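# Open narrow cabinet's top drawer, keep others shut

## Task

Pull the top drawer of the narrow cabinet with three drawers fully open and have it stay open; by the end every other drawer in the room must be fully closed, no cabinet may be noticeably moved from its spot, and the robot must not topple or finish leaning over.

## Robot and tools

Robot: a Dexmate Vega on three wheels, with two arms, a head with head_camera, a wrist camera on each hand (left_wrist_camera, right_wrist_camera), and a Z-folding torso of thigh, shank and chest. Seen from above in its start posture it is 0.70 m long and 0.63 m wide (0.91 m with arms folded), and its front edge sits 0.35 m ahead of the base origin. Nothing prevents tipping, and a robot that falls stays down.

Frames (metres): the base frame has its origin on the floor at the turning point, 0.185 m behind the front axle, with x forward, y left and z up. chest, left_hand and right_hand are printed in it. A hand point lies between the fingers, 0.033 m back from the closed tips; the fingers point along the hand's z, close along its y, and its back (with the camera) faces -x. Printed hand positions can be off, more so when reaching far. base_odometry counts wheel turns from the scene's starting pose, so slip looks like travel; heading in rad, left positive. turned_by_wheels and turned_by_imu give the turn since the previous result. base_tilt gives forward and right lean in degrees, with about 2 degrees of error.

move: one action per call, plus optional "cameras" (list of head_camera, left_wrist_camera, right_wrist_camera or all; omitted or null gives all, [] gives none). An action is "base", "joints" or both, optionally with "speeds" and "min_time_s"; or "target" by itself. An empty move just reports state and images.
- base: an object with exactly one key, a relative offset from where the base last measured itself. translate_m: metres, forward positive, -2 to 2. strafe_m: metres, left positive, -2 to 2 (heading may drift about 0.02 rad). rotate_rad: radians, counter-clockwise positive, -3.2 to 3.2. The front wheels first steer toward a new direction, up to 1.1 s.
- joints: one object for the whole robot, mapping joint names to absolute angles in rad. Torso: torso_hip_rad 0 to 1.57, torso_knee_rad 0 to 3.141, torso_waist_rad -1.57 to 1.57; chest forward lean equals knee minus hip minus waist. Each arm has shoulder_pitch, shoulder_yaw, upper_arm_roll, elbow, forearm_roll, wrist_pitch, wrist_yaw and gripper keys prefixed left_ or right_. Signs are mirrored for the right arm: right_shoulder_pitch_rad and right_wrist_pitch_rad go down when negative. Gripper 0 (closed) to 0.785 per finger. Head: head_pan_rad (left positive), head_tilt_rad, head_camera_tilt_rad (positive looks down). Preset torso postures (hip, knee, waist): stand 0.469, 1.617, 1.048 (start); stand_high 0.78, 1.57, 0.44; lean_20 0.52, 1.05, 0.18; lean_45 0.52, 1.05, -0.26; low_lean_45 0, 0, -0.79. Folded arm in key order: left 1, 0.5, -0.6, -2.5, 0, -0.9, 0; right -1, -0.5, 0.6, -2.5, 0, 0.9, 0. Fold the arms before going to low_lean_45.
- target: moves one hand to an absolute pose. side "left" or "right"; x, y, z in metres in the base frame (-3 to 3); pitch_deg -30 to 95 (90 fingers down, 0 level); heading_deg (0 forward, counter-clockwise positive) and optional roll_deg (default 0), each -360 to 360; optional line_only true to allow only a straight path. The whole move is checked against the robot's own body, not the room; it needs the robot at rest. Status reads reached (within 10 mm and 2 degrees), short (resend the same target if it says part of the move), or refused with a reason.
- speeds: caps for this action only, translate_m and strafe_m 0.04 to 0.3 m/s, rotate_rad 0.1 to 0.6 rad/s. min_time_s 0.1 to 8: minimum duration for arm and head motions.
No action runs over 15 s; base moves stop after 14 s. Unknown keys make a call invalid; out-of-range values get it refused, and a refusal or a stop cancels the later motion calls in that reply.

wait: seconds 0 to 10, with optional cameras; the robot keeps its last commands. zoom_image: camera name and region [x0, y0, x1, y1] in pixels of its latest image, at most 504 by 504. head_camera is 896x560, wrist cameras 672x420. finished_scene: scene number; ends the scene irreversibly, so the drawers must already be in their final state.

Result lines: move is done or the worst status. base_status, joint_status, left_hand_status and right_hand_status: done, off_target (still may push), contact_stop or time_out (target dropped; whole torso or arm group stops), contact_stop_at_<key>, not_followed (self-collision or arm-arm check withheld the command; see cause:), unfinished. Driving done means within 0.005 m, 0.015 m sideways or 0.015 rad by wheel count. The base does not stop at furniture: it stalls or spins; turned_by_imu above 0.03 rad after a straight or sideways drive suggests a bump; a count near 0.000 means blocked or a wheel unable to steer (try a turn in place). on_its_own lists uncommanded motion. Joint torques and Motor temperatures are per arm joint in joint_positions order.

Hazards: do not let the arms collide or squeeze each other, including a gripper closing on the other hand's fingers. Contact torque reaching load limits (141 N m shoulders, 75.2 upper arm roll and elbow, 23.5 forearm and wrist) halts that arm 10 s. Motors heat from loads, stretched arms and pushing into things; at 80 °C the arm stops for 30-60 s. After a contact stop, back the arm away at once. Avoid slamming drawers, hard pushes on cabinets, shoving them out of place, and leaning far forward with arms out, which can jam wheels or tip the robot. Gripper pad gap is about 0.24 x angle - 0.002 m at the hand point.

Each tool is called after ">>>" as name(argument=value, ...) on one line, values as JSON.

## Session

>>> move(joints={"head_pan_rad": 0.0, "head_camera_tilt_rad": 0.3}, cameras=["head_camera"])

>>> move(joints={"head_pan_rad": -0.9}, cameras=["head_camera"])

>>> move(joints={"head_pan_rad": -1.8}, cameras=["head_camera"])

>>> move(joints={"head_pan_rad": -2.6}, cameras=["head_camera"])

>>> move(joints={"head_pan_rad": 0.9}, cameras=["head_camera"])

>>> move(joints={"head_pan_rad": 1.8}, cameras=["head_camera"])

>>> move(joints={"head_pan_rad": 2.6}, cameras=["head_camera"])

Scene clock: 0.87 s.
Joint torques (N m): left_arm=[4.43 0.93 -0.91 -3.49 0.06 -2.4 -0.08] | right_arm=[-5.14 -2.45 0.19 -2.06 0.07 1.97 -0.25]
Motor temperatures (°C): left_arm=[31 31 31 26 40 35 41] | right_arm=[30 27 32 31 36 36 33]
move: done
base_odometry: x=+0.000 y=+0.000 heading=+0.000
turned_by_wheels: +0.000
turned_by_imu: +0.000
base_tilt: forward=+0.1 right=+0.8
base_status: not commanded
joint_positions: torso_hip_rad=+0.469 torso_knee_rad=+1.617 torso_waist_rad=+1.048 left_shoulder_pitch_rad=+2.189 left_shoulder_yaw_rad=-0.007 left_upper_arm_roll_rad=+0.016 left_elbow_rad=-1.090 left_forearm_roll_rad=+0.013 left_wrist_pitch_rad=-0.515 left_wrist_yaw_rad=+0.020 left_gripper_rad=+0.005 right_shoulder_pitch_rad=-2.209 right_shoulder_yaw_rad=-0.016 right_upper_arm_roll_rad=+0.009 right_elbow_rad=-1.106 right_forearm_roll_rad=-0.010 right_wrist_pitch_rad=+0.494 right_wrist_yaw_rad=-0.018 right_gripper_rad=+0.005 head_pan_rad=+0.000 head_tilt_rad=+0.000 head_camera_tilt_rad=+0.300
joint_status: all done
chest: x=-0.0111 y=+0.0000 z=+1.4155 quat_wxyz=(+0.999, +0.000, +0.050, +0.000) (m; base frame)
left_hand: x=+0.2066 y=+0.2195 z=+0.6100 quat_wxyz=(+0.429, +0.002, +0.903, +0.000) pitch_deg=+39.1 heading_deg=-0.2 roll_deg=+0.1 back=up (m; base frame)
right_hand: x=+0.1929 y=-0.2468 z=+0.6050 quat_wxyz=(+0.418, -0.007, +0.908, -0.015) pitch_deg=+40.6 heading_deg=-1.6 roll_deg=-2.5 back=up (m; base frame)
pictures: head_camera

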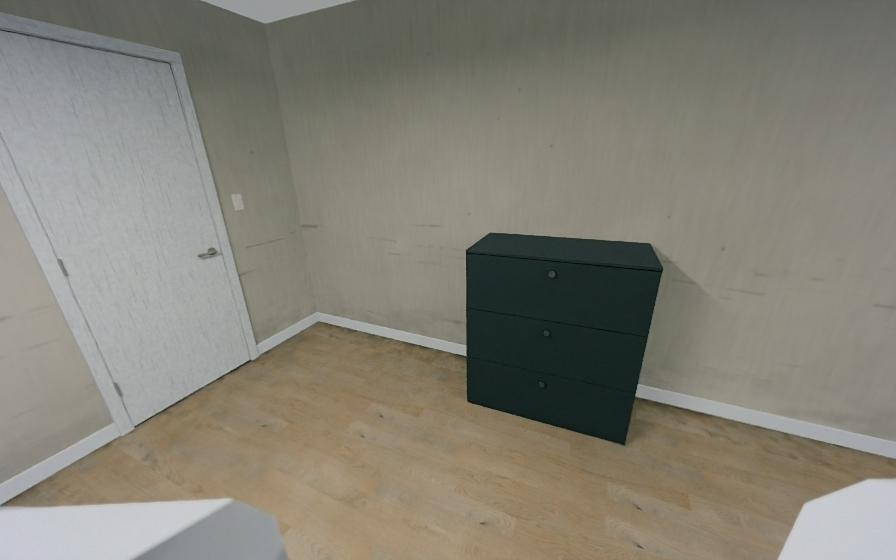

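Scene clock: 2.13 s.
Joint torques (N m): left_arm=[4.88 -0.57 -0.54 -0.97 0.2 -2.08 -0.13] | right_arm=[-3.95 -2.05 0.12 -2.1 0.05 2.18 -0.37]
Motor temperatures (°C): left_arm=[31 31 31 26 40 35 41] | right_arm=[30 27 32 31 36 36 33]
move: done
base_odometry: x=+0.000 y=+0.000 heading=+0.000
turned_by_wheels: +0.000
turned_by_imu: +0.000
base_tilt: forward=+0.1 right=+0.8
base_status: not commanded
joint_positions: torso_hip_rad=+0.469 torso_knee_rad=+1.617 torso_waist_rad=+1.048 left_shoulder_pitch_rad=+2.189 left_shoulder_yaw_rad=-0.007 left_upper_arm_roll_rad=+0.016 left_elbow_rad=-1.090 left_forearm_roll_rad=+0.013 left_wrist_pitch_rad=-0.515 left_wrist_yaw_rad=+0.020 left_gripper_rad=+0.005 right_shoulder_pitch_rad=-2.209 right_shoulder_yaw_rad=-0.016 right_upper_arm_roll_rad=+0.009 right_elbow_rad=-1.106 right_forearm_roll_rad=-0.010 right_wrist_pitch_rad=+0.494 right_wrist_yaw_rad=-0.018 right_gripper_rad=+0.005 head_pan_rad=-0.900 head_tilt_rad=+0.000 head_camera_tilt_rad=+0.300
joint_status: all done
chest: x=-0.0111 y=+0.0000 z=+1.4155 quat_wxyz=(+0.999, +0.000, +0.050, +0.000) (m; base frame)
left_hand: x=+0.2066 y=+0.2195 z=+0.6100 quat_wxyz=(+0.429, +0.002, +0.903, +0.000) pitch_deg=+39.1 heading_deg=-0.2 roll_deg=+0.1 back=up (m; base frame)
right_hand: x=+0.1929 y=-0.2468 z=+0.6050 quat_wxyz=(+0.418, -0.007, +0.908, -0.015) pitch_deg=+40.6 heading_deg=-1.6 roll_deg=-2.5 back=up (m; base frame)
pictures: head_camera

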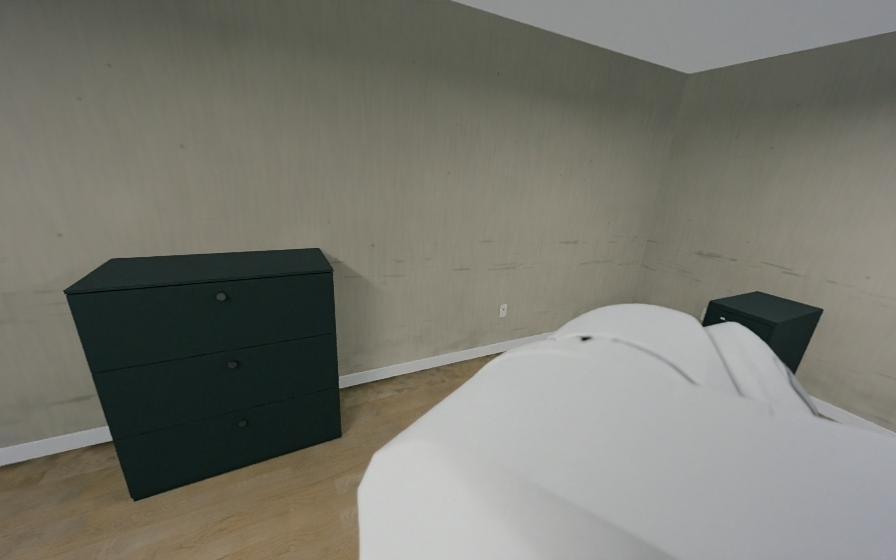

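Scene clock: 3.40 s.
Joint torques (N m): left_arm=[5.55 0.61 -0.97 -2.67 0.31 -2.69 -0.06] | right_arm=[-4.74 -0.65 0.72 -2.78 0.24 2.06 -0.29]
Motor temperatures (°C): left_arm=[31 31 31 26 40 35 41] | right_arm=[30 27 32 31 36 36 33]
move: done
base_odometry: x=+0.000 y=+0.000 heading=+0.000
turned_by_wheels: +0.000
turned_by_imu: +0.000
base_tilt: forward=+0.1 right=+0.8
base_status: not commanded
joint_positions: torso_hip_rad=+0.469 torso_knee_rad=+1.617 torso_waist_rad=+1.048 left_shoulder_pitch_rad=+2.189 left_shoulder_yaw_rad=-0.007 left_upper_arm_roll_rad=+0.016 left_elbow_rad=-1.090 left_forearm_roll_rad=+0.013 left_wrist_pitch_rad=-0.515 left_wrist_yaw_rad=+0.020 left_gripper_rad=+0.005 right_shoulder_pitch_rad=-2.209 right_shoulder_yaw_rad=-0.016 right_upper_arm_roll_rad=+0.009 right_elbow_rad=-1.106 right_forearm_roll_rad=-0.010 right_wrist_pitch_rad=+0.494 right_wrist_yaw_rad=-0.018 right_gripper_rad=+0.005 head_pan_rad=-1.800 head_tilt_rad=+0.000 head_camera_tilt_rad=+0.300
joint_status: all done
chest: x=-0.0111 y=+0.0000 z=+1.4155 quat_wxyz=(+0.999, +0.000, +0.050, +0.000) (m; base frame)
left_hand: x=+0.2066 y=+0.2195 z=+0.6100 quat_wxyz=(+0.429, +0.002, +0.903, +0.000) pitch_deg=+39.1 heading_deg=-0.2 roll_deg=+0.1 back=up (m; base frame)
right_hand: x=+0.1929 y=-0.2468 z=+0.6050 quat_wxyz=(+0.418, -0.007, +0.908, -0.015) pitch_deg=+40.6 heading_deg=-1.6 roll_deg=-2.5 back=up (m; base frame)
pictures: head_camera

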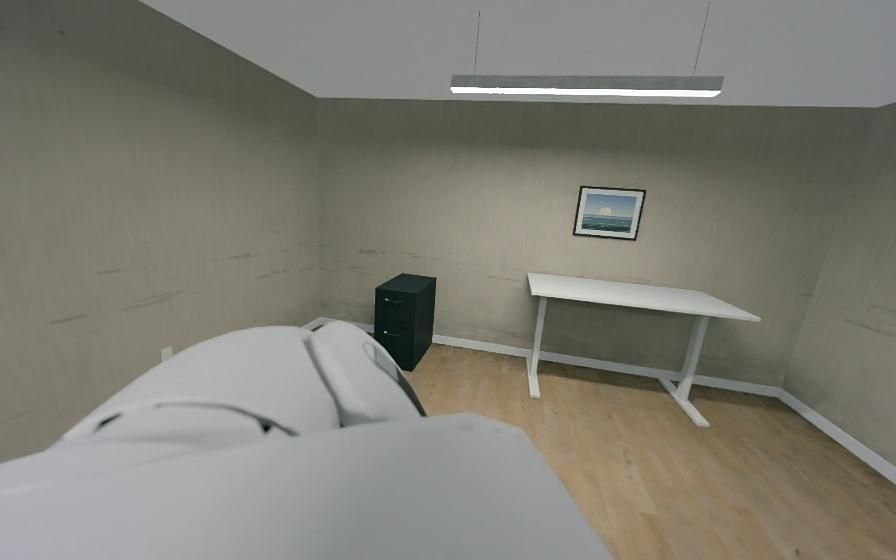

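Scene clock: 4.60 s.
Joint torques (N m): left_arm=[5.24 -0.95 -0.68 -2.09 0.26 -1.92 0.09] | right_arm=[-3.73 -0.91 0.8 -2.89 0.13 2.91 -0.25]
Motor temperatures (°C): left_arm=[31 31 31 26 40 35 41] | right_arm=[30 27 32 31 36 36 33]
move: done
base_odometry: x=+0.000 y=+0.000 heading=+0.000
turned_by_wheels: +0.000
turned_by_imu: +0.000
base_tilt: forward=+0.1 right=+0.8
base_status: not commanded
joint_positions: torso_hip_rad=+0.469 torso_knee_rad=+1.617 torso_waist_rad=+1.048 left_shoulder_pitch_rad=+2.189 left_shoulder_yaw_rad=-0.007 left_upper_arm_roll_rad=+0.016 left_elbow_rad=-1.090 left_forearm_roll_rad=+0.013 left_wrist_pitch_rad=-0.515 left_wrist_yaw_rad=+0.020 left_gripper_rad=+0.005 right_shoulder_pitch_rad=-2.209 right_shoulder_yaw_rad=-0.016 right_upper_arm_roll_rad=+0.009 right_elbow_rad=-1.106 right_forearm_roll_rad=-0.010 right_wrist_pitch_rad=+0.494 right_wrist_yaw_rad=-0.018 right_gripper_rad=+0.005 head_pan_rad=-2.600 head_tilt_rad=+0.000 head_camera_tilt_rad=+0.300
joint_status: all done
chest: x=-0.0111 y=+0.0000 z=+1.4155 quat_wxyz=(+0.999, +0.000, +0.050, +0.000) (m; base frame)
left_hand: x=+0.2066 y=+0.2195 z=+0.6100 quat_wxyz=(+0.429, +0.002, +0.903, +0.000) pitch_deg=+39.1 heading_deg=-0.2 roll_deg=+0.1 back=up (m; base frame)
right_hand: x=+0.1929 y=-0.2468 z=+0.6050 quat_wxyz=(+0.418, -0.007, +0.908, -0.015) pitch_deg=+40.6 heading_deg=-1.6 roll_deg=-2.5 back=up (m; base frame)
pictures: head_camera

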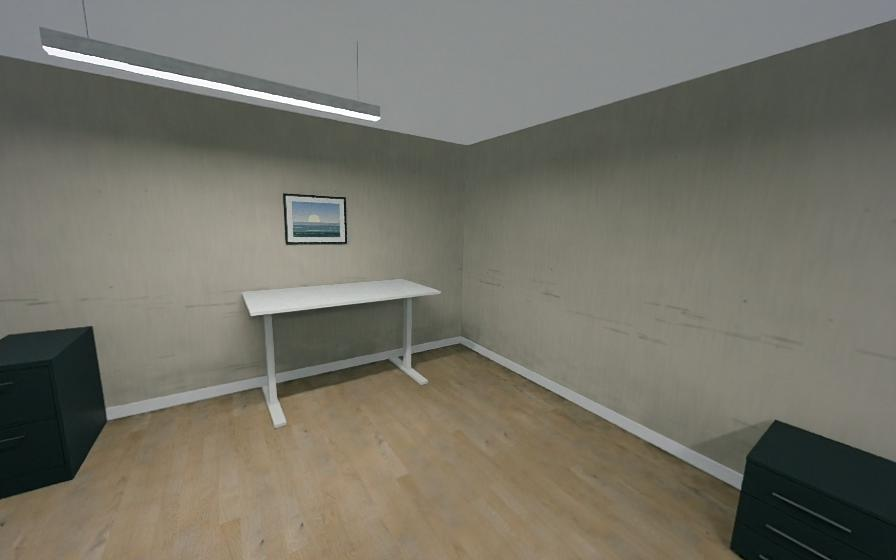

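Scene clock: 7.60 s.
Joint torques (N m): left_arm=[4.03 0.16 -1.12 -2.54 0.01 -2.09 -0.09] | right_arm=[-3.33 -2.51 0.7 -3 0.1 2.44 -0.07]
Motor temperatures (°C): left_arm=[31 31 31 26 40 35 41] | right_arm=[30 27 32 31 36 36 33]
move: done
base_odometry: x=+0.000 y=+0.000 heading=+0.000
turned_by_wheels: +0.000
turned_by_imu: +0.000
base_tilt: forward=+0.0 right=+0.7
base_status: not commanded
joint_positions: torso_hip_rad=+0.469 torso_knee_rad=+1.617 torso_waist_rad=+1.048 left_shoulder_pitch_rad=+2.189 left_shoulder_yaw_rad=-0.007 left_upper_arm_roll_rad=+0.016 left_elbow_rad=-1.090 left_forearm_roll_rad=+0.013 left_wrist_pitch_rad=-0.515 left_wrist_yaw_rad=+0.020 left_gripper_rad=+0.005 right_shoulder_pitch_rad=-2.209 right_shoulder_yaw_rad=-0.016 right_upper_arm_roll_rad=+0.009 right_elbow_rad=-1.106 right_forearm_roll_rad=-0.010 right_wrist_pitch_rad=+0.494 right_wrist_yaw_rad=-0.018 right_gripper_rad=+0.005 head_pan_rad=+0.900 head_tilt_rad=+0.000 head_camera_tilt_rad=+0.300
joint_status: all done
chest: x=-0.0111 y=+0.0000 z=+1.4155 quat_wxyz=(+0.999, +0.000, +0.050, +0.000) (m; base frame)
left_hand: x=+0.2066 y=+0.2195 z=+0.6100 quat_wxyz=(+0.429, +0.002, +0.903, +0.000) pitch_deg=+39.1 heading_deg=-0.2 roll_deg=+0.1 back=up (m; base frame)
right_hand: x=+0.1929 y=-0.2468 z=+0.6050 quat_wxyz=(+0.418, -0.007, +0.908, -0.015) pitch_deg=+40.6 heading_deg=-1.6 roll_deg=-2.5 back=up (m; base frame)
pictures: head_camera

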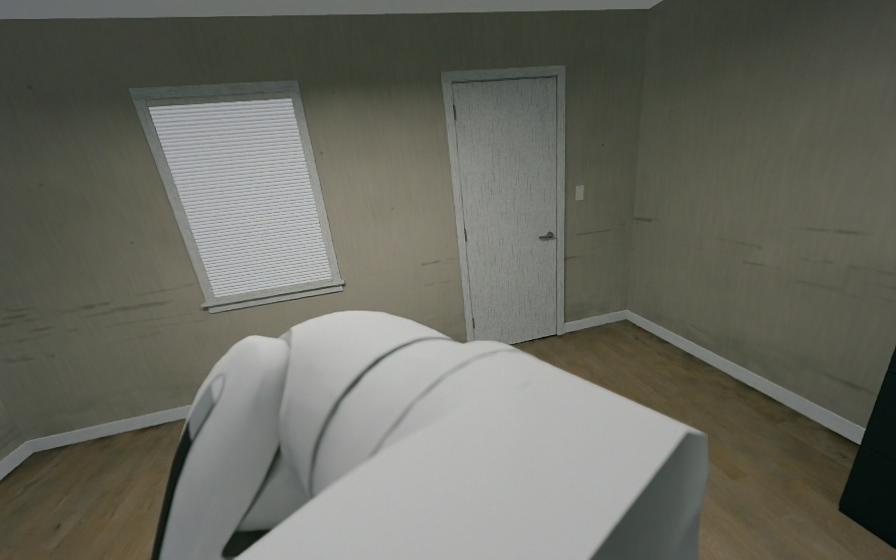

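Scene clock: 8.87 s.
Joint torques (N m): left_arm=[5.19 -0.32 -1.21 -2.06 0.32 -2.38 -0.19] | right_arm=[-4.69 -0.03 0.54 -2.16 0.11 3.29 -0.15]
Motor temperatures (°C): left_arm=[31 31 31 26 40 35 41] | right_arm=[30 27 32 31 36 36 33]
move: done
base_odometry: x=+0.000 y=+0.000 heading=+0.000
turned_by_wheels: +0.000
turned_by_imu: +0.000
base_tilt: forward=+0.1 right=+0.8
base_status: not commanded
joint_positions: torso_hip_rad=+0.469 torso_knee_rad=+1.617 torso_waist_rad=+1.048 left_shoulder_pitch_rad=+2.189 left_shoulder_yaw_rad=-0.007 left_upper_arm_roll_rad=+0.016 left_elbow_rad=-1.090 left_forearm_roll_rad=+0.013 left_wrist_pitch_rad=-0.515 left_wrist_yaw_rad=+0.020 left_gripper_rad=+0.005 right_shoulder_pitch_rad=-2.209 right_shoulder_yaw_rad=-0.016 right_upper_arm_roll_rad=+0.009 right_elbow_rad=-1.106 right_forearm_roll_rad=-0.010 right_wrist_pitch_rad=+0.494 right_wrist_yaw_rad=-0.018 right_gripper_rad=+0.005 head_pan_rad=+1.800 head_tilt_rad=+0.000 head_camera_tilt_rad=+0.300
joint_status: all done
chest: x=-0.0111 y=+0.0000 z=+1.4155 quat_wxyz=(+0.999, +0.000, +0.050, +0.000) (m; base frame)
left_hand: x=+0.2066 y=+0.2195 z=+0.6100 quat_wxyz=(+0.429, +0.002, +0.903, +0.000) pitch_deg=+39.1 heading_deg=-0.2 roll_deg=+0.1 back=up (m; base frame)
right_hand: x=+0.1929 y=-0.2468 z=+0.6050 quat_wxyz=(+0.418, -0.007, +0.908, -0.015) pitch_deg=+40.6 heading_deg=-1.6 roll_deg=-2.5 back=up (m; base frame)
pictures: head_camera

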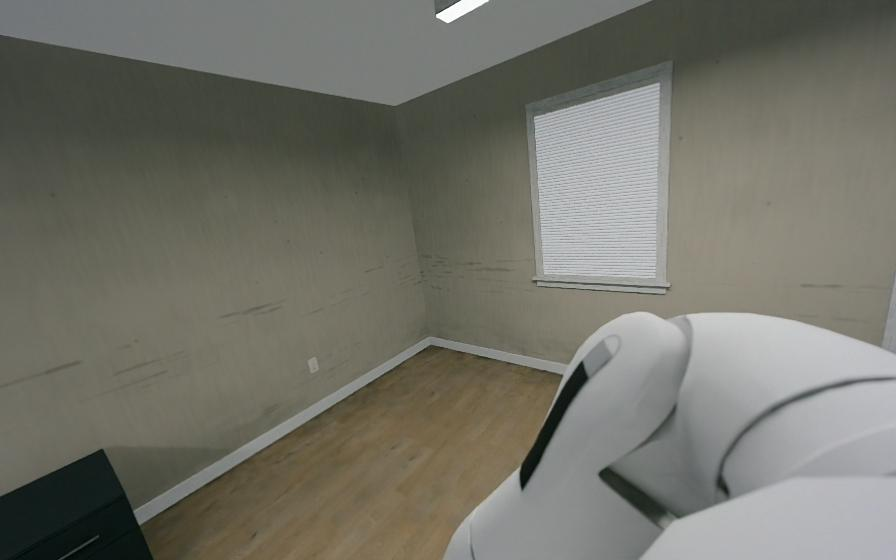

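Scene clock: 10.07 s.
Joint torques (N m): left_arm=[4.42 0.55 -0.21 -3.49 0.28 -1.61 -0.2] | right_arm=[-3.1 -0.28 0.57 -2.83 0.16 2.7 0.08]
Motor temperatures (°C): left_arm=[31 31 31 26 40 35 41] | right_arm=[30 27 32 31 36 36 33]
move: done
base_odometry: x=+0.000 y=+0.000 heading=+0.000
turned_by_wheels: +0.000
turned_by_imu: +0.000
base_tilt: forward=+0.0 right=+0.8
base_status: not commanded
joint_positions: torso_hip_rad=+0.469 torso_knee_rad=+1.617 torso_waist_rad=+1.048 left_shoulder_pitch_rad=+2.189 left_shoulder_yaw_rad=-0.007 left_upper_arm_roll_rad=+0.016 left_elbow_rad=-1.090 left_forearm_roll_rad=+0.013 left_wrist_pitch_rad=-0.515 left_wrist_yaw_rad=+0.020 left_gripper_rad=+0.005 right_shoulder_pitch_rad=-2.209 right_shoulder_yaw_rad=-0.016 right_upper_arm_roll_rad=+0.009 right_elbow_rad=-1.106 right_forearm_roll_rad=-0.010 right_wrist_pitch_rad=+0.494 right_wrist_yaw_rad=-0.018 right_gripper_rad=+0.005 head_pan_rad=+2.600 head_tilt_rad=+0.000 head_camera_tilt_rad=+0.300
joint_status: all done
chest: x=-0.0111 y=+0.0000 z=+1.4155 quat_wxyz=(+0.999, +0.000, +0.050, +0.000) (m; base frame)
left_hand: x=+0.2066 y=+0.2195 z=+0.6100 quat_wxyz=(+0.429, +0.002, +0.903, +0.000) pitch_deg=+39.1 heading_deg=-0.2 roll_deg=+0.1 back=up (m; base frame)
right_hand: x=+0.1929 y=-0.2468 z=+0.6050 quat_wxyz=(+0.418, -0.007, +0.908, -0.015) pitch_deg=+40.6 heading_deg=-1.6 roll_deg=-2.5 back=up (m; base frame)
pictures: head_camera

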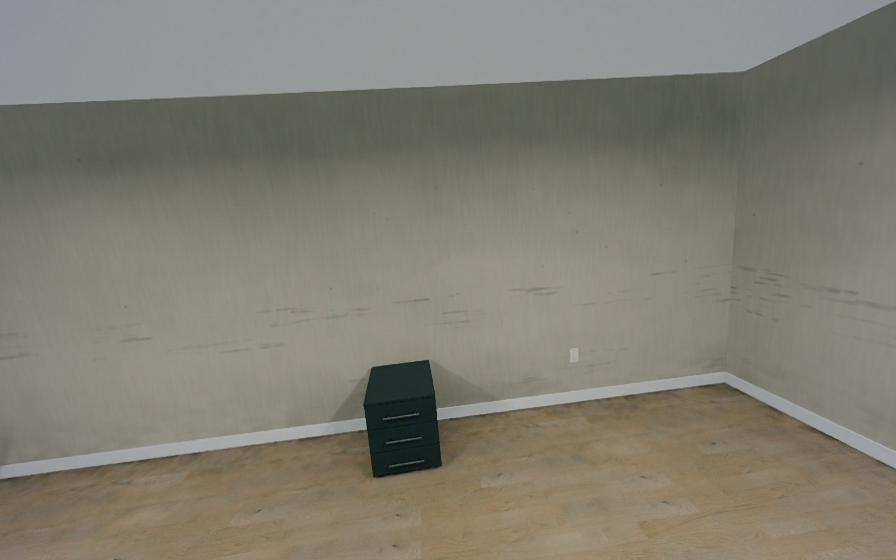

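>>> zoom_image(camera="head_camera", region=[330, 330, 480, 500])

>>> move(joints={"head_pan_rad": 0.0}, cameras=["head_camera"])

>>> zoom_image(camera="head_camera", region=[440, 210, 690, 460])

Scaled by 2.965 from the camera's 896x560 image, which has a finer 960x600 frame.

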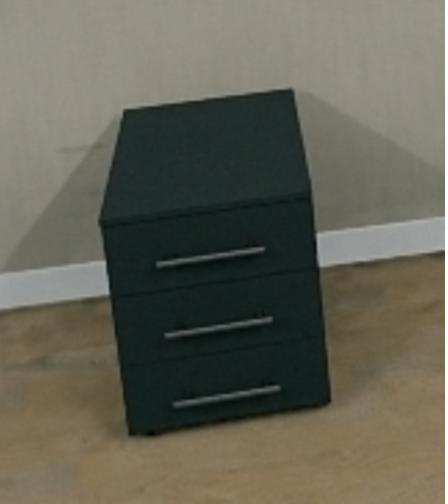

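Scene clock: 12.77 s.
Joint torques (N m): left_arm=[5.3 -0.08 -0.77 -1.73 0.13 -2.32 -0.19] | right_arm=[-5.41 -0.99 0.53 -1.56 0.19 2.16 -0.31]
Motor temperatures (°C): left_arm=[31 31 31 26 40 35 41] | right_arm=[30 27 32 31 36 36 33]
move: done
base_odometry: x=+0.000 y=+0.000 heading=+0.000
turned_by_wheels: +0.000
turned_by_imu: +0.000
base_tilt: forward=+0.0 right=+0.8
base_status: not commanded
joint_positions: torso_hip_rad=+0.469 torso_knee_rad=+1.617 torso_waist_rad=+1.048 left_shoulder_pitch_rad=+2.189 left_shoulder_yaw_rad=-0.007 left_upper_arm_roll_rad=+0.016 left_elbow_rad=-1.090 left_forearm_roll_rad=+0.013 left_wrist_pitch_rad=-0.515 left_wrist_yaw_rad=+0.020 left_gripper_rad=+0.005 right_shoulder_pitch_rad=-2.209 right_shoulder_yaw_rad=-0.016 right_upper_arm_roll_rad=+0.009 right_elbow_rad=-1.106 right_forearm_roll_rad=-0.010 right_wrist_pitch_rad=+0.494 right_wrist_yaw_rad=-0.018 right_gripper_rad=+0.005 head_pan_rad=+0.000 head_tilt_rad=+0.000 head_camera_tilt_rad=+0.300
joint_status: all done
chest: x=-0.0111 y=+0.0000 z=+1.4155 quat_wxyz=(+0.999, +0.000, +0.050, +0.000) (m; base frame)
left_hand: x=+0.2066 y=+0.2195 z=+0.6100 quat_wxyz=(+0.429, +0.002, +0.903, +0.000) pitch_deg=+39.1 heading_deg=-0.2 roll_deg=+0.1 back=up (m; base frame)
right_hand: x=+0.1929 y=-0.2468 z=+0.6050 quat_wxyz=(+0.418, -0.007, +0.908, -0.015) pitch_deg=+40.6 heading_deg=-1.6 roll_deg=-2.5 back=up (m; base frame)
pictures: head_camera

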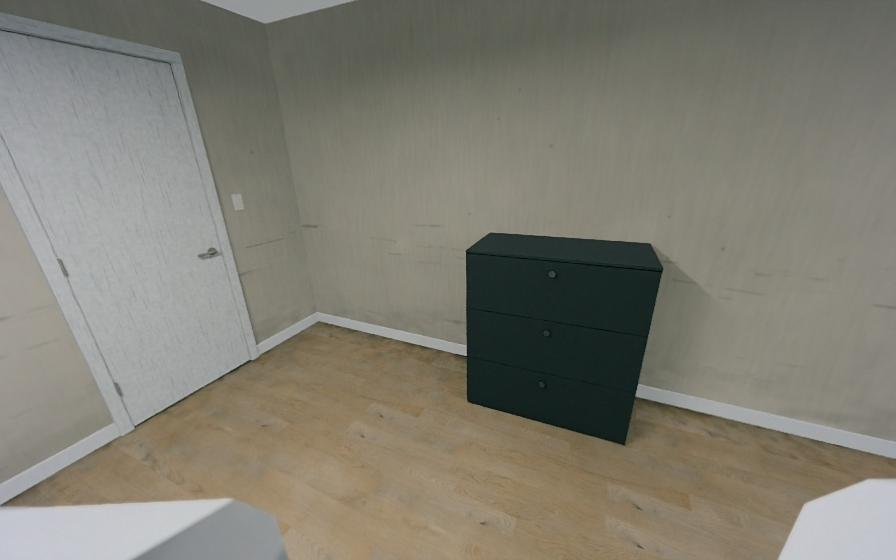

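Scaled by 2.016 from the camera's 896x560 image, which has a finer 960x600 frame.

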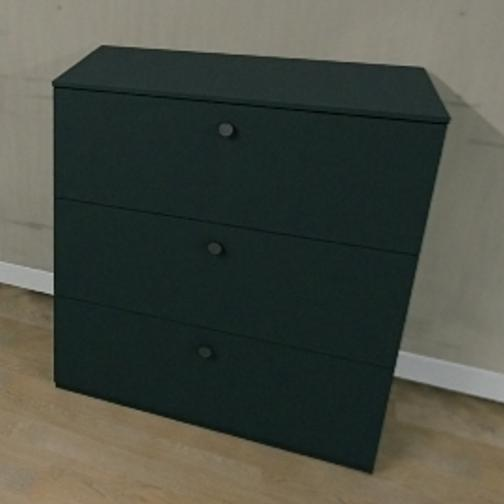

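>>> move(joints={"left_shoulder_pitch_rad": 1, "left_shoulder_yaw_rad": 0.5, "left_upper_arm_roll_rad": -0.6, "left_elbow_rad": -2.5, "left_forearm_roll_rad": 0, "left_wrist_pitch_rad": -0.9, "left_wrist_yaw_rad": 0, "right_shoulder_pitch_rad": -1, "right_shoulder_yaw_rad": -0.5, "right_upper_arm_roll_rad": 0.6, "right_elbow_rad": -2.5, "right_forearm_roll_rad": 0, "right_wrist_pitch_rad": 0.9, "right_wrist_yaw_rad": 0, "head_camera_tilt_rad": 0.4}, cameras=["head_camera"])

>>> move(base={"rotate_rad": 2.75}, speeds={"rotate_rad": 0.3}, cameras=["head_camera"])

Scene clock: 21.93 s.
Joint torques (N m): left_arm=[-16.72 8.14 -5.13 1.44 -0.42 1.77 -0.1] | right_arm=[21.98 -7.12 6.3 0.11 0.69 -2.68 0.01]
Motor temperatures (°C): left_arm=[31 31 31 26 40 35 41] | right_arm=[30 27 32 31 36 36 33]
move: done
base_odometry: x=+0.000 y=+0.000 heading=+0.000
turned_by_wheels: +0.000
turned_by_imu: +0.000
base_tilt: forward=+0.0 right=+0.8
base_status: not commanded
joint_positions: torso_hip_rad=+0.469 torso_knee_rad=+1.617 torso_waist_rad=+1.048 left_shoulder_pitch_rad=+1.004 left_shoulder_yaw_rad=+0.498 left_upper_arm_roll_rad=-0.598 left_elbow_rad=-2.496 left_forearm_roll_rad=+0.000 left_wrist_pitch_rad=-0.899 left_wrist_yaw_rad=+0.000 left_gripper_rad=+0.005 right_shoulder_pitch_rad=-1.004 right_shoulder_yaw_rad=-0.498 right_upper_arm_roll_rad=+0.598 right_elbow_rad=-2.496 right_forearm_roll_rad=+0.000 right_wrist_pitch_rad=+0.899 right_wrist_yaw_rad=+0.000 right_gripper_rad=+0.005 head_pan_rad=+0.000 head_tilt_rad=+0.000 head_camera_tilt_rad=+0.400
joint_status: all done
chest: x=-0.0111 y=+0.0000 z=+1.4155 quat_wxyz=(+0.999, +0.000, +0.050, +0.000) (m; base frame)
left_hand: x=-0.0208 y=+0.1551 z=+1.7184 quat_wxyz=(+0.841, +0.204, -0.394, +0.309) pitch_deg=-37.3 heading_deg=-132.5 roll_deg=-7.2 back=down (m; base frame)
right_hand: x=-0.0211 y=-0.1550 z=+1.7183 quat_wxyz=(+0.841, -0.204, -0.395, -0.309) pitch_deg=-37.3 heading_deg=+132.5 roll_deg=+7.2 back=down (m; base frame)
pictures: head_camera

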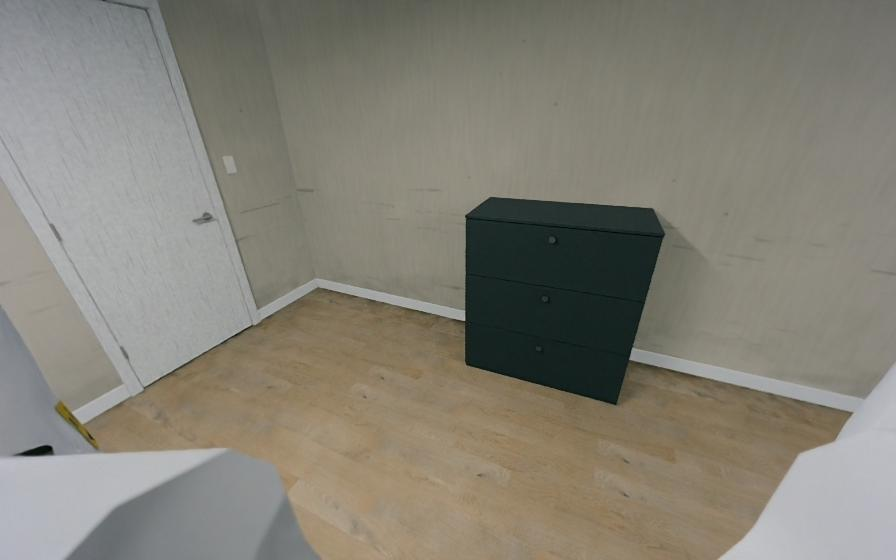

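Scene clock: 32.20 s.
Joint torques (N m): left_arm=[-17.93 8.11 -4 1.08 -0.33 1.76 -0.15] | right_arm=[22.56 -6.75 5.61 0.74 0.36 -2.04 -0.11]
Motor temperatures (°C): left_arm=[31 31 31 26 40 35 41] | right_arm=[30 27 32 31 36 36 33]
move: done
base_odometry: x=+0.003 y=+0.000 heading=+2.758
turned_by_wheels: +2.758
turned_by_imu: +2.744
base_tilt: forward=+0.0 right=+0.8
base_status: done
joint_positions: torso_hip_rad=+0.469 torso_knee_rad=+1.617 torso_waist_rad=+1.048 left_shoulder_pitch_rad=+1.000 left_shoulder_yaw_rad=+0.500 left_upper_arm_roll_rad=-0.600 left_elbow_rad=-2.500 left_forearm_roll_rad=+0.000 left_wrist_pitch_rad=-0.900 left_wrist_yaw_rad=+0.000 left_gripper_rad=+0.005 right_shoulder_pitch_rad=-1.000 right_shoulder_yaw_rad=-0.500 right_upper_arm_roll_rad=+0.600 right_elbow_rad=-2.500 right_forearm_roll_rad=+0.000 right_wrist_pitch_rad=+0.900 right_wrist_yaw_rad=+0.000 right_gripper_rad=+0.005 head_pan_rad=+0.000 head_tilt_rad=+0.000 head_camera_tilt_rad=+0.400
joint_status: not commanded
chest: x=-0.0111 y=+0.0000 z=+1.4155 quat_wxyz=(+0.999, +0.000, +0.050, +0.000) (m; base frame)
left_hand: x=-0.0239 y=+0.1533 z=+1.7167 quat_wxyz=(+0.839, +0.205, -0.398, +0.310) pitch_deg=-36.8 heading_deg=-132.5 roll_deg=-6.9 back=down (m; base frame)
right_hand: x=-0.0239 y=-0.1534 z=+1.7167 quat_wxyz=(+0.839, -0.205, -0.398, -0.310) pitch_deg=-36.8 heading_deg=+132.5 roll_deg=+7.0 back=down (m; base frame)
pictures: head_camera

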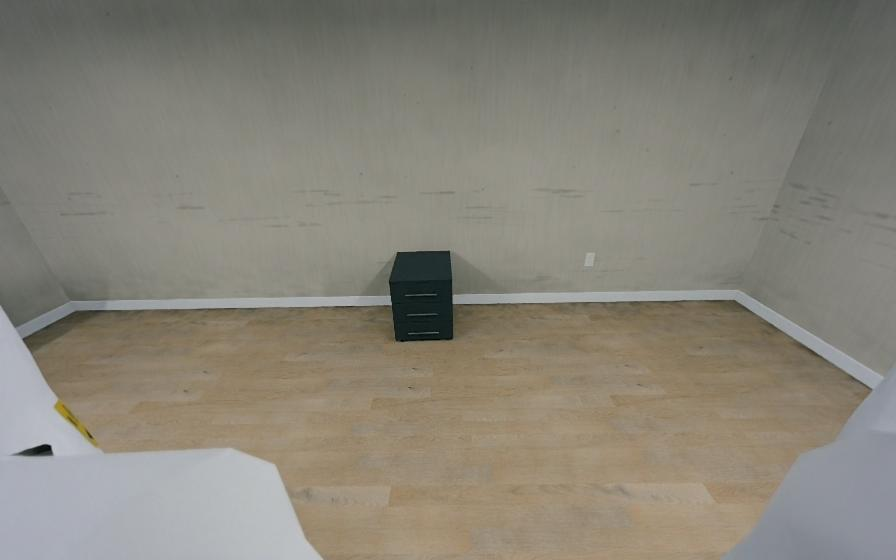

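>>> move(joints={"head_pan_rad": 1.85}, cameras=["head_camera"])

>>> zoom_image(camera="head_camera", region=[350, 180, 560, 390])

>>> move(base={"rotate_rad": 0.045}, joints={"head_pan_rad": 0.0, "head_camera_tilt_rad": 0.5}, cameras=["head_camera"])

>>> move(base={"strafe_m": -0.09}, speeds={"strafe_m": 0.1}, cameras=["head_camera"])

>>> move(base={"translate_m": 0.9}, speeds={"translate_m": 0.2}, cameras=["head_camera"])

Scene clock: 34.90 s.
Joint torques (N m): left_arm=[-15.85 7.92 -3.73 1.3 -0.4 2.7 -0.33] | right_arm=[23.18 -6.08 5.11 0.27 0.48 -2.34 0.05]
Motor temperatures (°C): left_arm=[31 31 31 26 40 35 41] | right_arm=[30 27 32 31 36 36 33]
move: done
base_odometry: x=+0.003 y=+0.000 heading=+2.758
turned_by_wheels: +0.000
turned_by_imu: +0.000
base_tilt: forward=+0.0 right=+0.8
base_status: not commanded
joint_positions: torso_hip_rad=+0.469 torso_knee_rad=+1.617 torso_waist_rad=+1.048 left_shoulder_pitch_rad=+1.000 left_shoulder_yaw_rad=+0.500 left_upper_arm_roll_rad=-0.600 left_elbow_rad=-2.500 left_forearm_roll_rad=+0.000 left_wrist_pitch_rad=-0.900 left_wrist_yaw_rad=+0.000 left_gripper_rad=+0.005 right_shoulder_pitch_rad=-1.000 right_shoulder_yaw_rad=-0.500 right_upper_arm_roll_rad=+0.600 right_elbow_rad=-2.500 right_forearm_roll_rad=+0.000 right_wrist_pitch_rad=+0.900 right_wrist_yaw_rad=+0.000 right_gripper_rad=+0.005 head_pan_rad=+1.850 head_tilt_rad=+0.000 head_camera_tilt_rad=+0.400
joint_status: all done
chest: x=-0.0111 y=+0.0000 z=+1.4155 quat_wxyz=(+0.999, +0.000, +0.050, +0.000) (m; base frame)
left_hand: x=-0.0239 y=+0.1533 z=+1.7167 quat_wxyz=(+0.839, +0.205, -0.398, +0.310) pitch_deg=-36.8 heading_deg=-132.5 roll_deg=-6.9 back=down (m; base frame)
right_hand: x=-0.0239 y=-0.1534 z=+1.7167 quat_wxyz=(+0.839, -0.205, -0.398, -0.310) pitch_deg=-36.8 heading_deg=+132.5 roll_deg=+7.0 back=down (m; base frame)
pictures: head_camera

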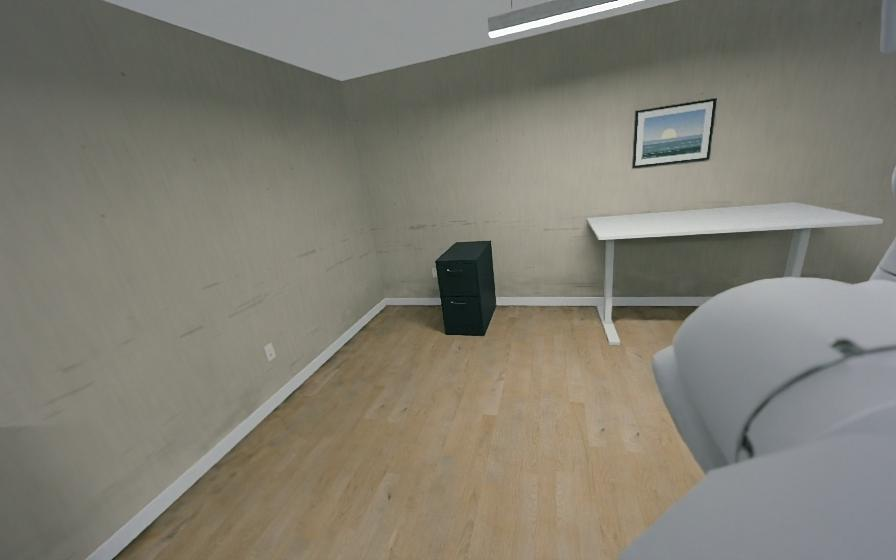

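Scaled by 2.400 from the camera's 896x560 image, which has a finer 960x600 frame.

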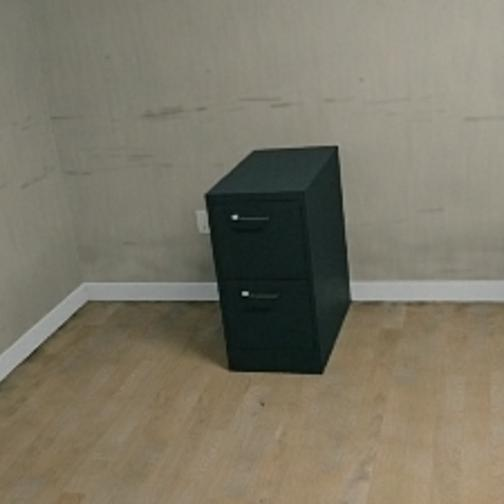

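Scene clock: 36.80 s.
Joint torques (N m): left_arm=[-16.33 7.25 -3.75 0.38 -0.34 2.28 -0.12] | right_arm=[22.69 -6.75 5.72 0.54 0.4 -2.05 -0.05]
Motor temperatures (°C): left_arm=[31 31 31 26 40 35 41] | right_arm=[30 27 32 31 36 36 33]
move: done
base_odometry: x=+0.003 y=+0.000 heading=+2.803
turned_by_wheels: +0.045
turned_by_imu: +0.044
base_tilt: forward=+0.0 right=+0.8
base_status: done
joint_positions: torso_hip_rad=+0.469 torso_knee_rad=+1.617 torso_waist_rad=+1.048 left_shoulder_pitch_rad=+1.000 left_shoulder_yaw_rad=+0.500 left_upper_arm_roll_rad=-0.600 left_elbow_rad=-2.500 left_forearm_roll_rad=+0.000 left_wrist_pitch_rad=-0.900 left_wrist_yaw_rad=+0.000 left_gripper_rad=+0.005 right_shoulder_pitch_rad=-1.000 right_shoulder_yaw_rad=-0.500 right_upper_arm_roll_rad=+0.600 right_elbow_rad=-2.500 right_forearm_roll_rad=+0.000 right_wrist_pitch_rad=+0.900 right_wrist_yaw_rad=+0.000 right_gripper_rad=+0.005 head_pan_rad=+0.000 head_tilt_rad=+0.000 head_camera_tilt_rad=+0.500
joint_status: all done
chest: x=-0.0111 y=+0.0000 z=+1.4155 quat_wxyz=(+0.999, +0.000, +0.050, +0.000) (m; base frame)
left_hand: x=-0.0239 y=+0.1533 z=+1.7167 quat_wxyz=(+0.839, +0.205, -0.398, +0.310) pitch_deg=-36.8 heading_deg=-132.5 roll_deg=-6.9 back=down (m; base frame)
right_hand: x=-0.0239 y=-0.1534 z=+1.7167 quat_wxyz=(+0.839, -0.205, -0.398, -0.310) pitch_deg=-36.8 heading_deg=+132.5 roll_deg=+7.0 back=down (m; base frame)
pictures: head_camera

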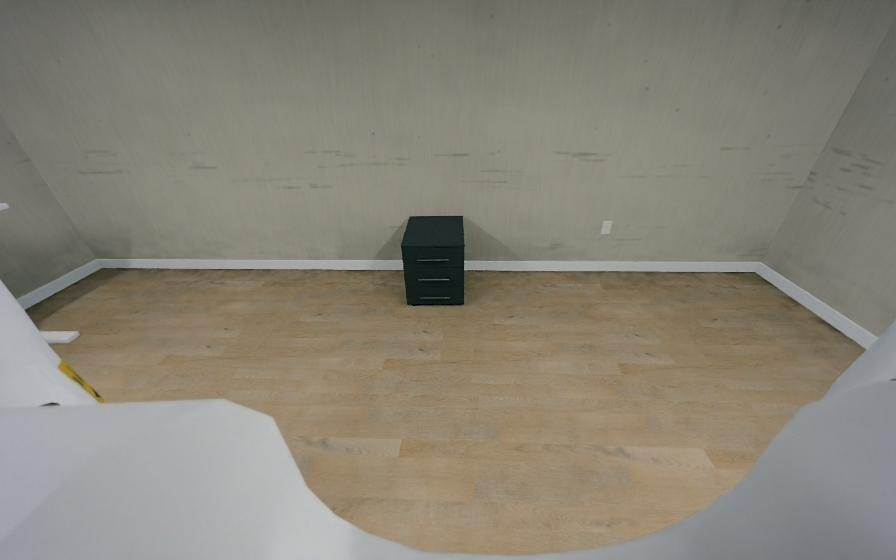

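Scene clock: 39.43 s.
Joint torques (N m): left_arm=[-17.24 8.46 -4.9 1.71 -0.34 1.79 0.12] | right_arm=[22.15 -6.79 5.64 1.44 0.41 -2.42 -0.11]
Motor temperatures (°C): left_arm=[31 31 31 26 40 35 41] | right_arm=[30 27 32 31 36 36 33]
move: done
base_odometry: x=+0.033 y=+0.084 heading=+2.801
turned_by_wheels: -0.002
turned_by_imu: -0.001
base_tilt: forward=+0.1 right=+0.8
base_status: done
joint_positions: torso_hip_rad=+0.469 torso_knee_rad=+1.617 torso_waist_rad=+1.048 left_shoulder_pitch_rad=+1.000 left_shoulder_yaw_rad=+0.500 left_upper_arm_roll_rad=-0.600 left_elbow_rad=-2.500 left_forearm_roll_rad=+0.000 left_wrist_pitch_rad=-0.900 left_wrist_yaw_rad=+0.000 left_gripper_rad=+0.005 right_shoulder_pitch_rad=-1.000 right_shoulder_yaw_rad=-0.500 right_upper_arm_roll_rad=+0.600 right_elbow_rad=-2.500 right_forearm_roll_rad=+0.000 right_wrist_pitch_rad=+0.900 right_wrist_yaw_rad=+0.000 right_gripper_rad=+0.005 head_pan_rad=+0.000 head_tilt_rad=+0.000 head_camera_tilt_rad=+0.500
joint_status: not commanded
chest: x=-0.0112 y=+0.0000 z=+1.4155 quat_wxyz=(+0.999, +0.000, +0.050, +0.000) (m; base frame)
left_hand: x=-0.0239 y=+0.1532 z=+1.7166 quat_wxyz=(+0.839, +0.205, -0.398, +0.310) pitch_deg=-36.8 heading_deg=-132.5 roll_deg=-6.9 back=down (m; base frame)
right_hand: x=-0.0239 y=-0.1534 z=+1.7167 quat_wxyz=(+0.839, -0.205, -0.398, -0.310) pitch_deg=-36.8 heading_deg=+132.5 roll_deg=+7.0 back=down (m; base frame)
pictures: head_camera

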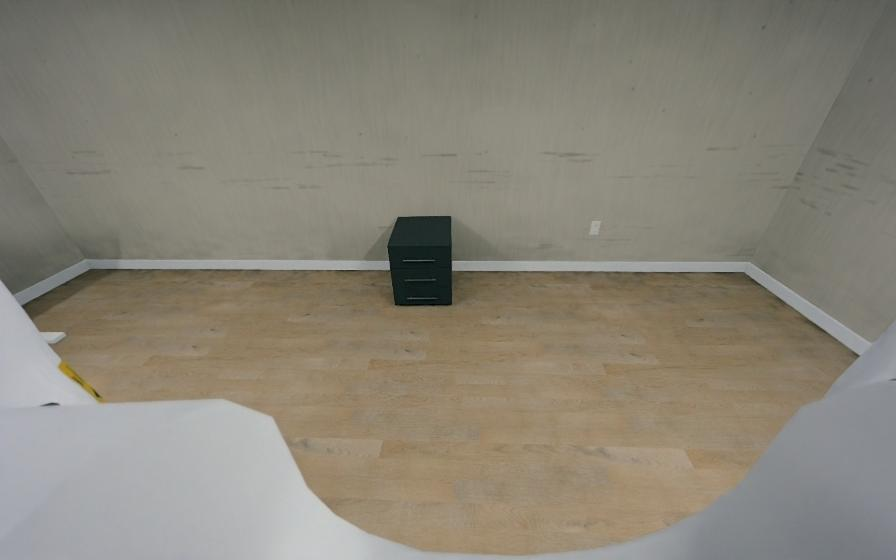

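Scene clock: 45.77 s.
Joint torques (N m): left_arm=[-15.94 8.48 -3.41 0.98 -0.2 2.83 -0.04] | right_arm=[22.14 -6.39 4.84 0.64 0.48 -2.36 -0.11]
Motor temperatures (°C): left_arm=[31 31 31 26 40 35 41] | right_arm=[30 27 32 31 36 36 33]
move: done
base_odometry: x=-0.815 y=+0.384 heading=+2.802
turned_by_wheels: +0.001
turned_by_imu: +0.000
base_tilt: forward=+0.1 right=+0.7
base_status: done
joint_positions: torso_hip_rad=+0.469 torso_knee_rad=+1.617 torso_waist_rad=+1.048 left_shoulder_pitch_rad=+1.000 left_shoulder_yaw_rad=+0.500 left_upper_arm_roll_rad=-0.600 left_elbow_rad=-2.500 left_forearm_roll_rad=+0.000 left_wrist_pitch_rad=-0.900 left_wrist_yaw_rad=+0.000 left_gripper_rad=+0.005 right_shoulder_pitch_rad=-1.000 right_shoulder_yaw_rad=-0.500 right_upper_arm_roll_rad=+0.600 right_elbow_rad=-2.500 right_forearm_roll_rad=+0.000 right_wrist_pitch_rad=+0.900 right_wrist_yaw_rad=+0.000 right_gripper_rad=+0.005 head_pan_rad=+0.000 head_tilt_rad=+0.000 head_camera_tilt_rad=+0.500
joint_status: not commanded
chest: x=-0.0111 y=+0.0000 z=+1.4155 quat_wxyz=(+0.999, +0.000, +0.050, +0.000) (m; base frame)
left_hand: x=-0.0239 y=+0.1532 z=+1.7166 quat_wxyz=(+0.839, +0.205, -0.398, +0.310) pitch_deg=-36.8 heading_deg=-132.5 roll_deg=-6.9 back=down (m; base frame)
right_hand: x=-0.0239 y=-0.1534 z=+1.7167 quat_wxyz=(+0.839, -0.205, -0.398, -0.310) pitch_deg=-36.8 heading_deg=+132.5 roll_deg=+7.0 back=down (m; base frame)
pictures: head_camera

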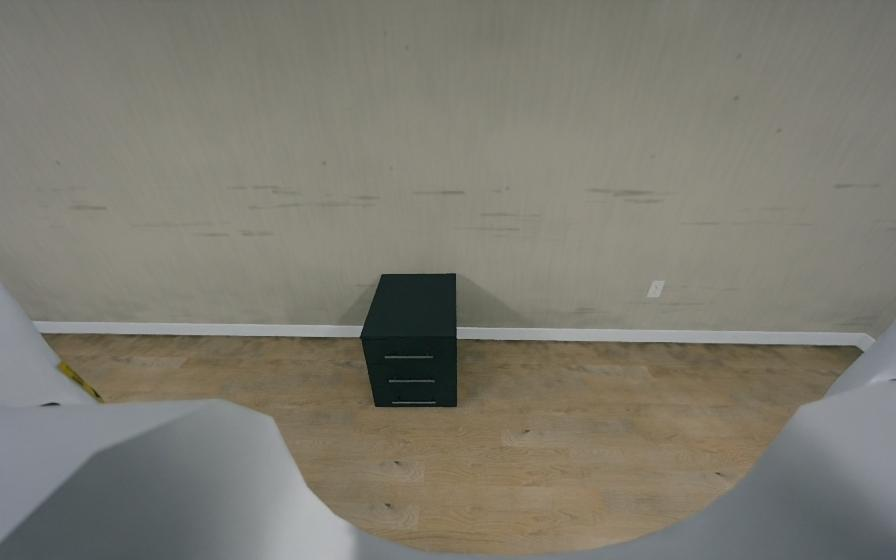

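>>> move(joints={"torso_hip_rad": 0.25, "torso_knee_rad": 0.6, "torso_waist_rad": -0.45, "head_camera_tilt_rad": 0.0}, cameras=["head_camera"])

Scene clock: 53.53 s.
Joint torques (N m): left_arm=[-10.7 8.64 -7.78 -1.87 -1.25 1.16 0.36] | right_arm=[16.99 -7.14 8.11 -2.3 1.15 -1.19 -1.4]
Motor temperatures (°C): left_arm=[31 31 31 26 40 35 41] | right_arm=[30 27 32 31 36 36 33]
move: done
base_odometry: x=-0.816 y=+0.384 heading=+2.802
turned_by_wheels: +0.000
turned_by_imu: +0.000
base_tilt: forward=+0.0 right=+0.8
base_status: not commanded
joint_positions: torso_hip_rad=+0.250 torso_knee_rad=+0.600 torso_waist_rad=-0.450 left_shoulder_pitch_rad=+1.000 left_shoulder_yaw_rad=+0.500 left_upper_arm_roll_rad=-0.600 left_elbow_rad=-2.500 left_forearm_roll_rad=+0.000 left_wrist_pitch_rad=-0.900 left_wrist_yaw_rad=+0.000 left_gripper_rad=+0.005 right_shoulder_pitch_rad=-1.000 right_shoulder_yaw_rad=-0.500 right_upper_arm_roll_rad=+0.600 right_elbow_rad=-2.500 right_forearm_roll_rad=+0.000 right_wrist_pitch_rad=+0.900 right_wrist_yaw_rad=+0.000 right_gripper_rad=+0.005 head_pan_rad=+0.000 head_tilt_rad=+0.000 head_camera_tilt_rad=+0.000
joint_status: all done
chest: x=+0.0577 y=+0.0000 z=+1.0644 quat_wxyz=(+0.921, +0.000, +0.389, +0.000) (m; base frame)
left_hand: x=+0.2420 y=+0.1532 z=+1.3029 quat_wxyz=(+0.924, +0.298, -0.087, +0.221) pitch_deg=-53.8 heading_deg=-92.7 roll_deg=-60.4 back=down (m; base frame)
right_hand: x=+0.2420 y=-0.1534 z=+1.3030 quat_wxyz=(+0.925, -0.299, -0.086, -0.221) pitch_deg=-53.8 heading_deg=+92.7 roll_deg=+60.4 back=down (m; base frame)
pictures: head_camera

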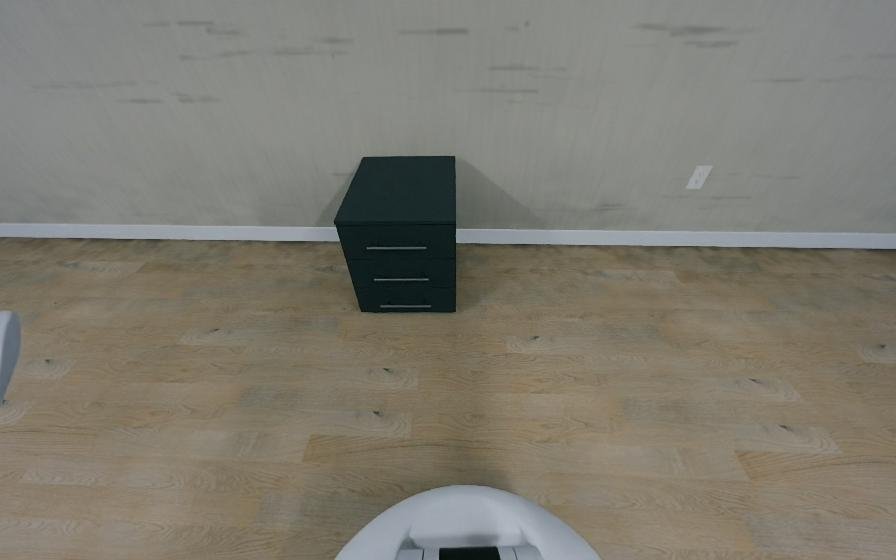

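>>> move(target={"side": "left", "x": 0.62, "y": 0.186, "z": 0.56, "pitch_deg": 78, "heading_deg": 0, "roll_deg": 90}, cameras=["head_camera", "left_wrist_camera"])

Scene clock: 61.10 s.
Joint torques (N m): left_arm=[-30.44 4.58 -10.01 -1.77 1.6 0.44 -0.02] | right_arm=[16.42 -6.74 7.73 -1.81 1.06 -1.67 -0.93]
Motor temperatures (°C): left_arm=[32 31 31 26 40 35 41] | right_arm=[30 27 32 31 36 36 33]
move: done
base_odometry: x=-0.815 y=+0.384 heading=+2.802
turned_by_wheels: +0.000
turned_by_imu: +0.000
base_tilt: forward=+0.1 right=+0.8
base_status: not commanded
joint_positions: torso_hip_rad=+0.250 torso_knee_rad=+0.600 torso_waist_rad=-0.450 left_shoulder_pitch_rad=-0.164 left_shoulder_yaw_rad=+0.773 left_upper_arm_roll_rad=+1.209 left_elbow_rad=-1.797 left_forearm_roll_rad=+0.439 left_wrist_pitch_rad=+0.939 left_wrist_yaw_rad=-1.345 left_gripper_rad=+0.005 right_shoulder_pitch_rad=-1.000 right_shoulder_yaw_rad=-0.500 right_upper_arm_roll_rad=+0.600 right_elbow_rad=-2.500 right_forearm_roll_rad=+0.000 right_wrist_pitch_rad=+0.900 right_wrist_yaw_rad=+0.000 right_gripper_rad=+0.005 head_pan_rad=+0.000 head_tilt_rad=+0.000 head_camera_tilt_rad=+0.000
joint_status: not commanded
chest: x=+0.0577 y=+0.0000 z=+1.0644 quat_wxyz=(+0.921, +0.000, +0.389, +0.000) (m; base frame)
left_hand: x=+0.6206 y=+0.1840 z=+0.5603 quat_wxyz=(+0.076, +0.704, +0.702, +0.073) pitch_deg=+77.9 heading_deg=-1.2 roll_deg=+89.0 (m; base frame)
left_hand_status: reached (checked arc [a long move; over the whole arc the hand travels 1.16 m to end 0.83 m from its start, up to 0.32 m off the straight line; left_wrist_pitch_rad turns most, 1.84 rad; on the way or at its end the hand turns up to 153 deg from its attitude at the start], planned for 6.1 s): 2 mm and 0.3 deg off.
right_hand: x=+0.2420 y=-0.1534 z=+1.3030 quat_wxyz=(+0.925, -0.299, -0.086, -0.221) pitch_deg=-53.8 heading_deg=+92.7 roll_deg=+60.4 back=down (m; base frame)
pictures: head_camera, left_wrist_camera

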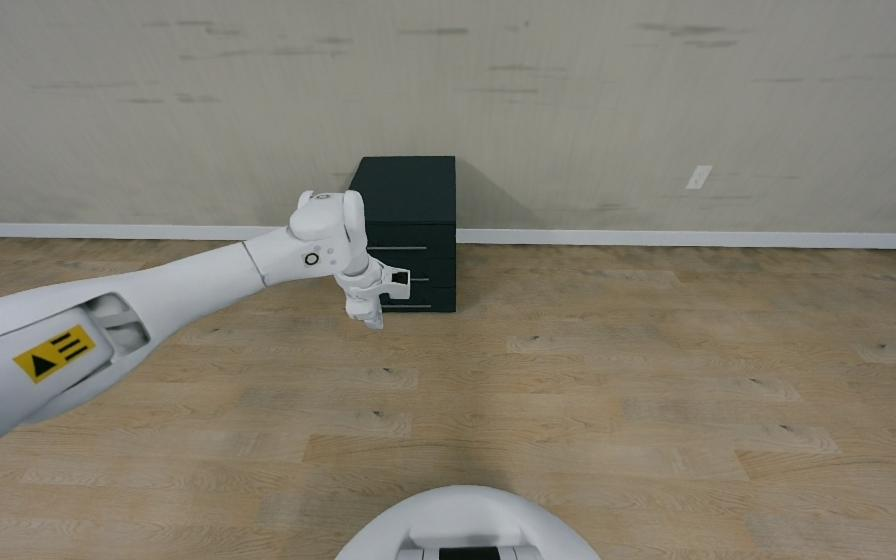

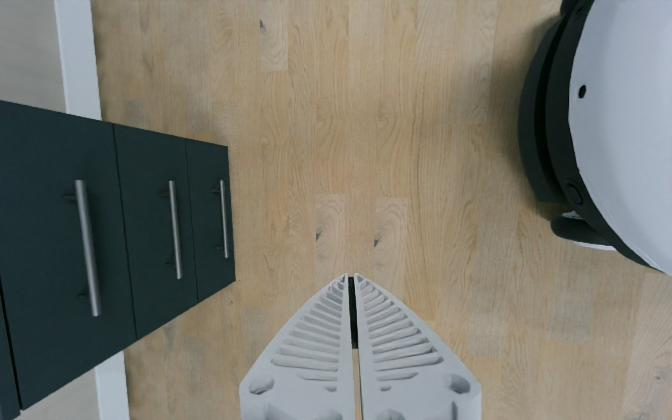

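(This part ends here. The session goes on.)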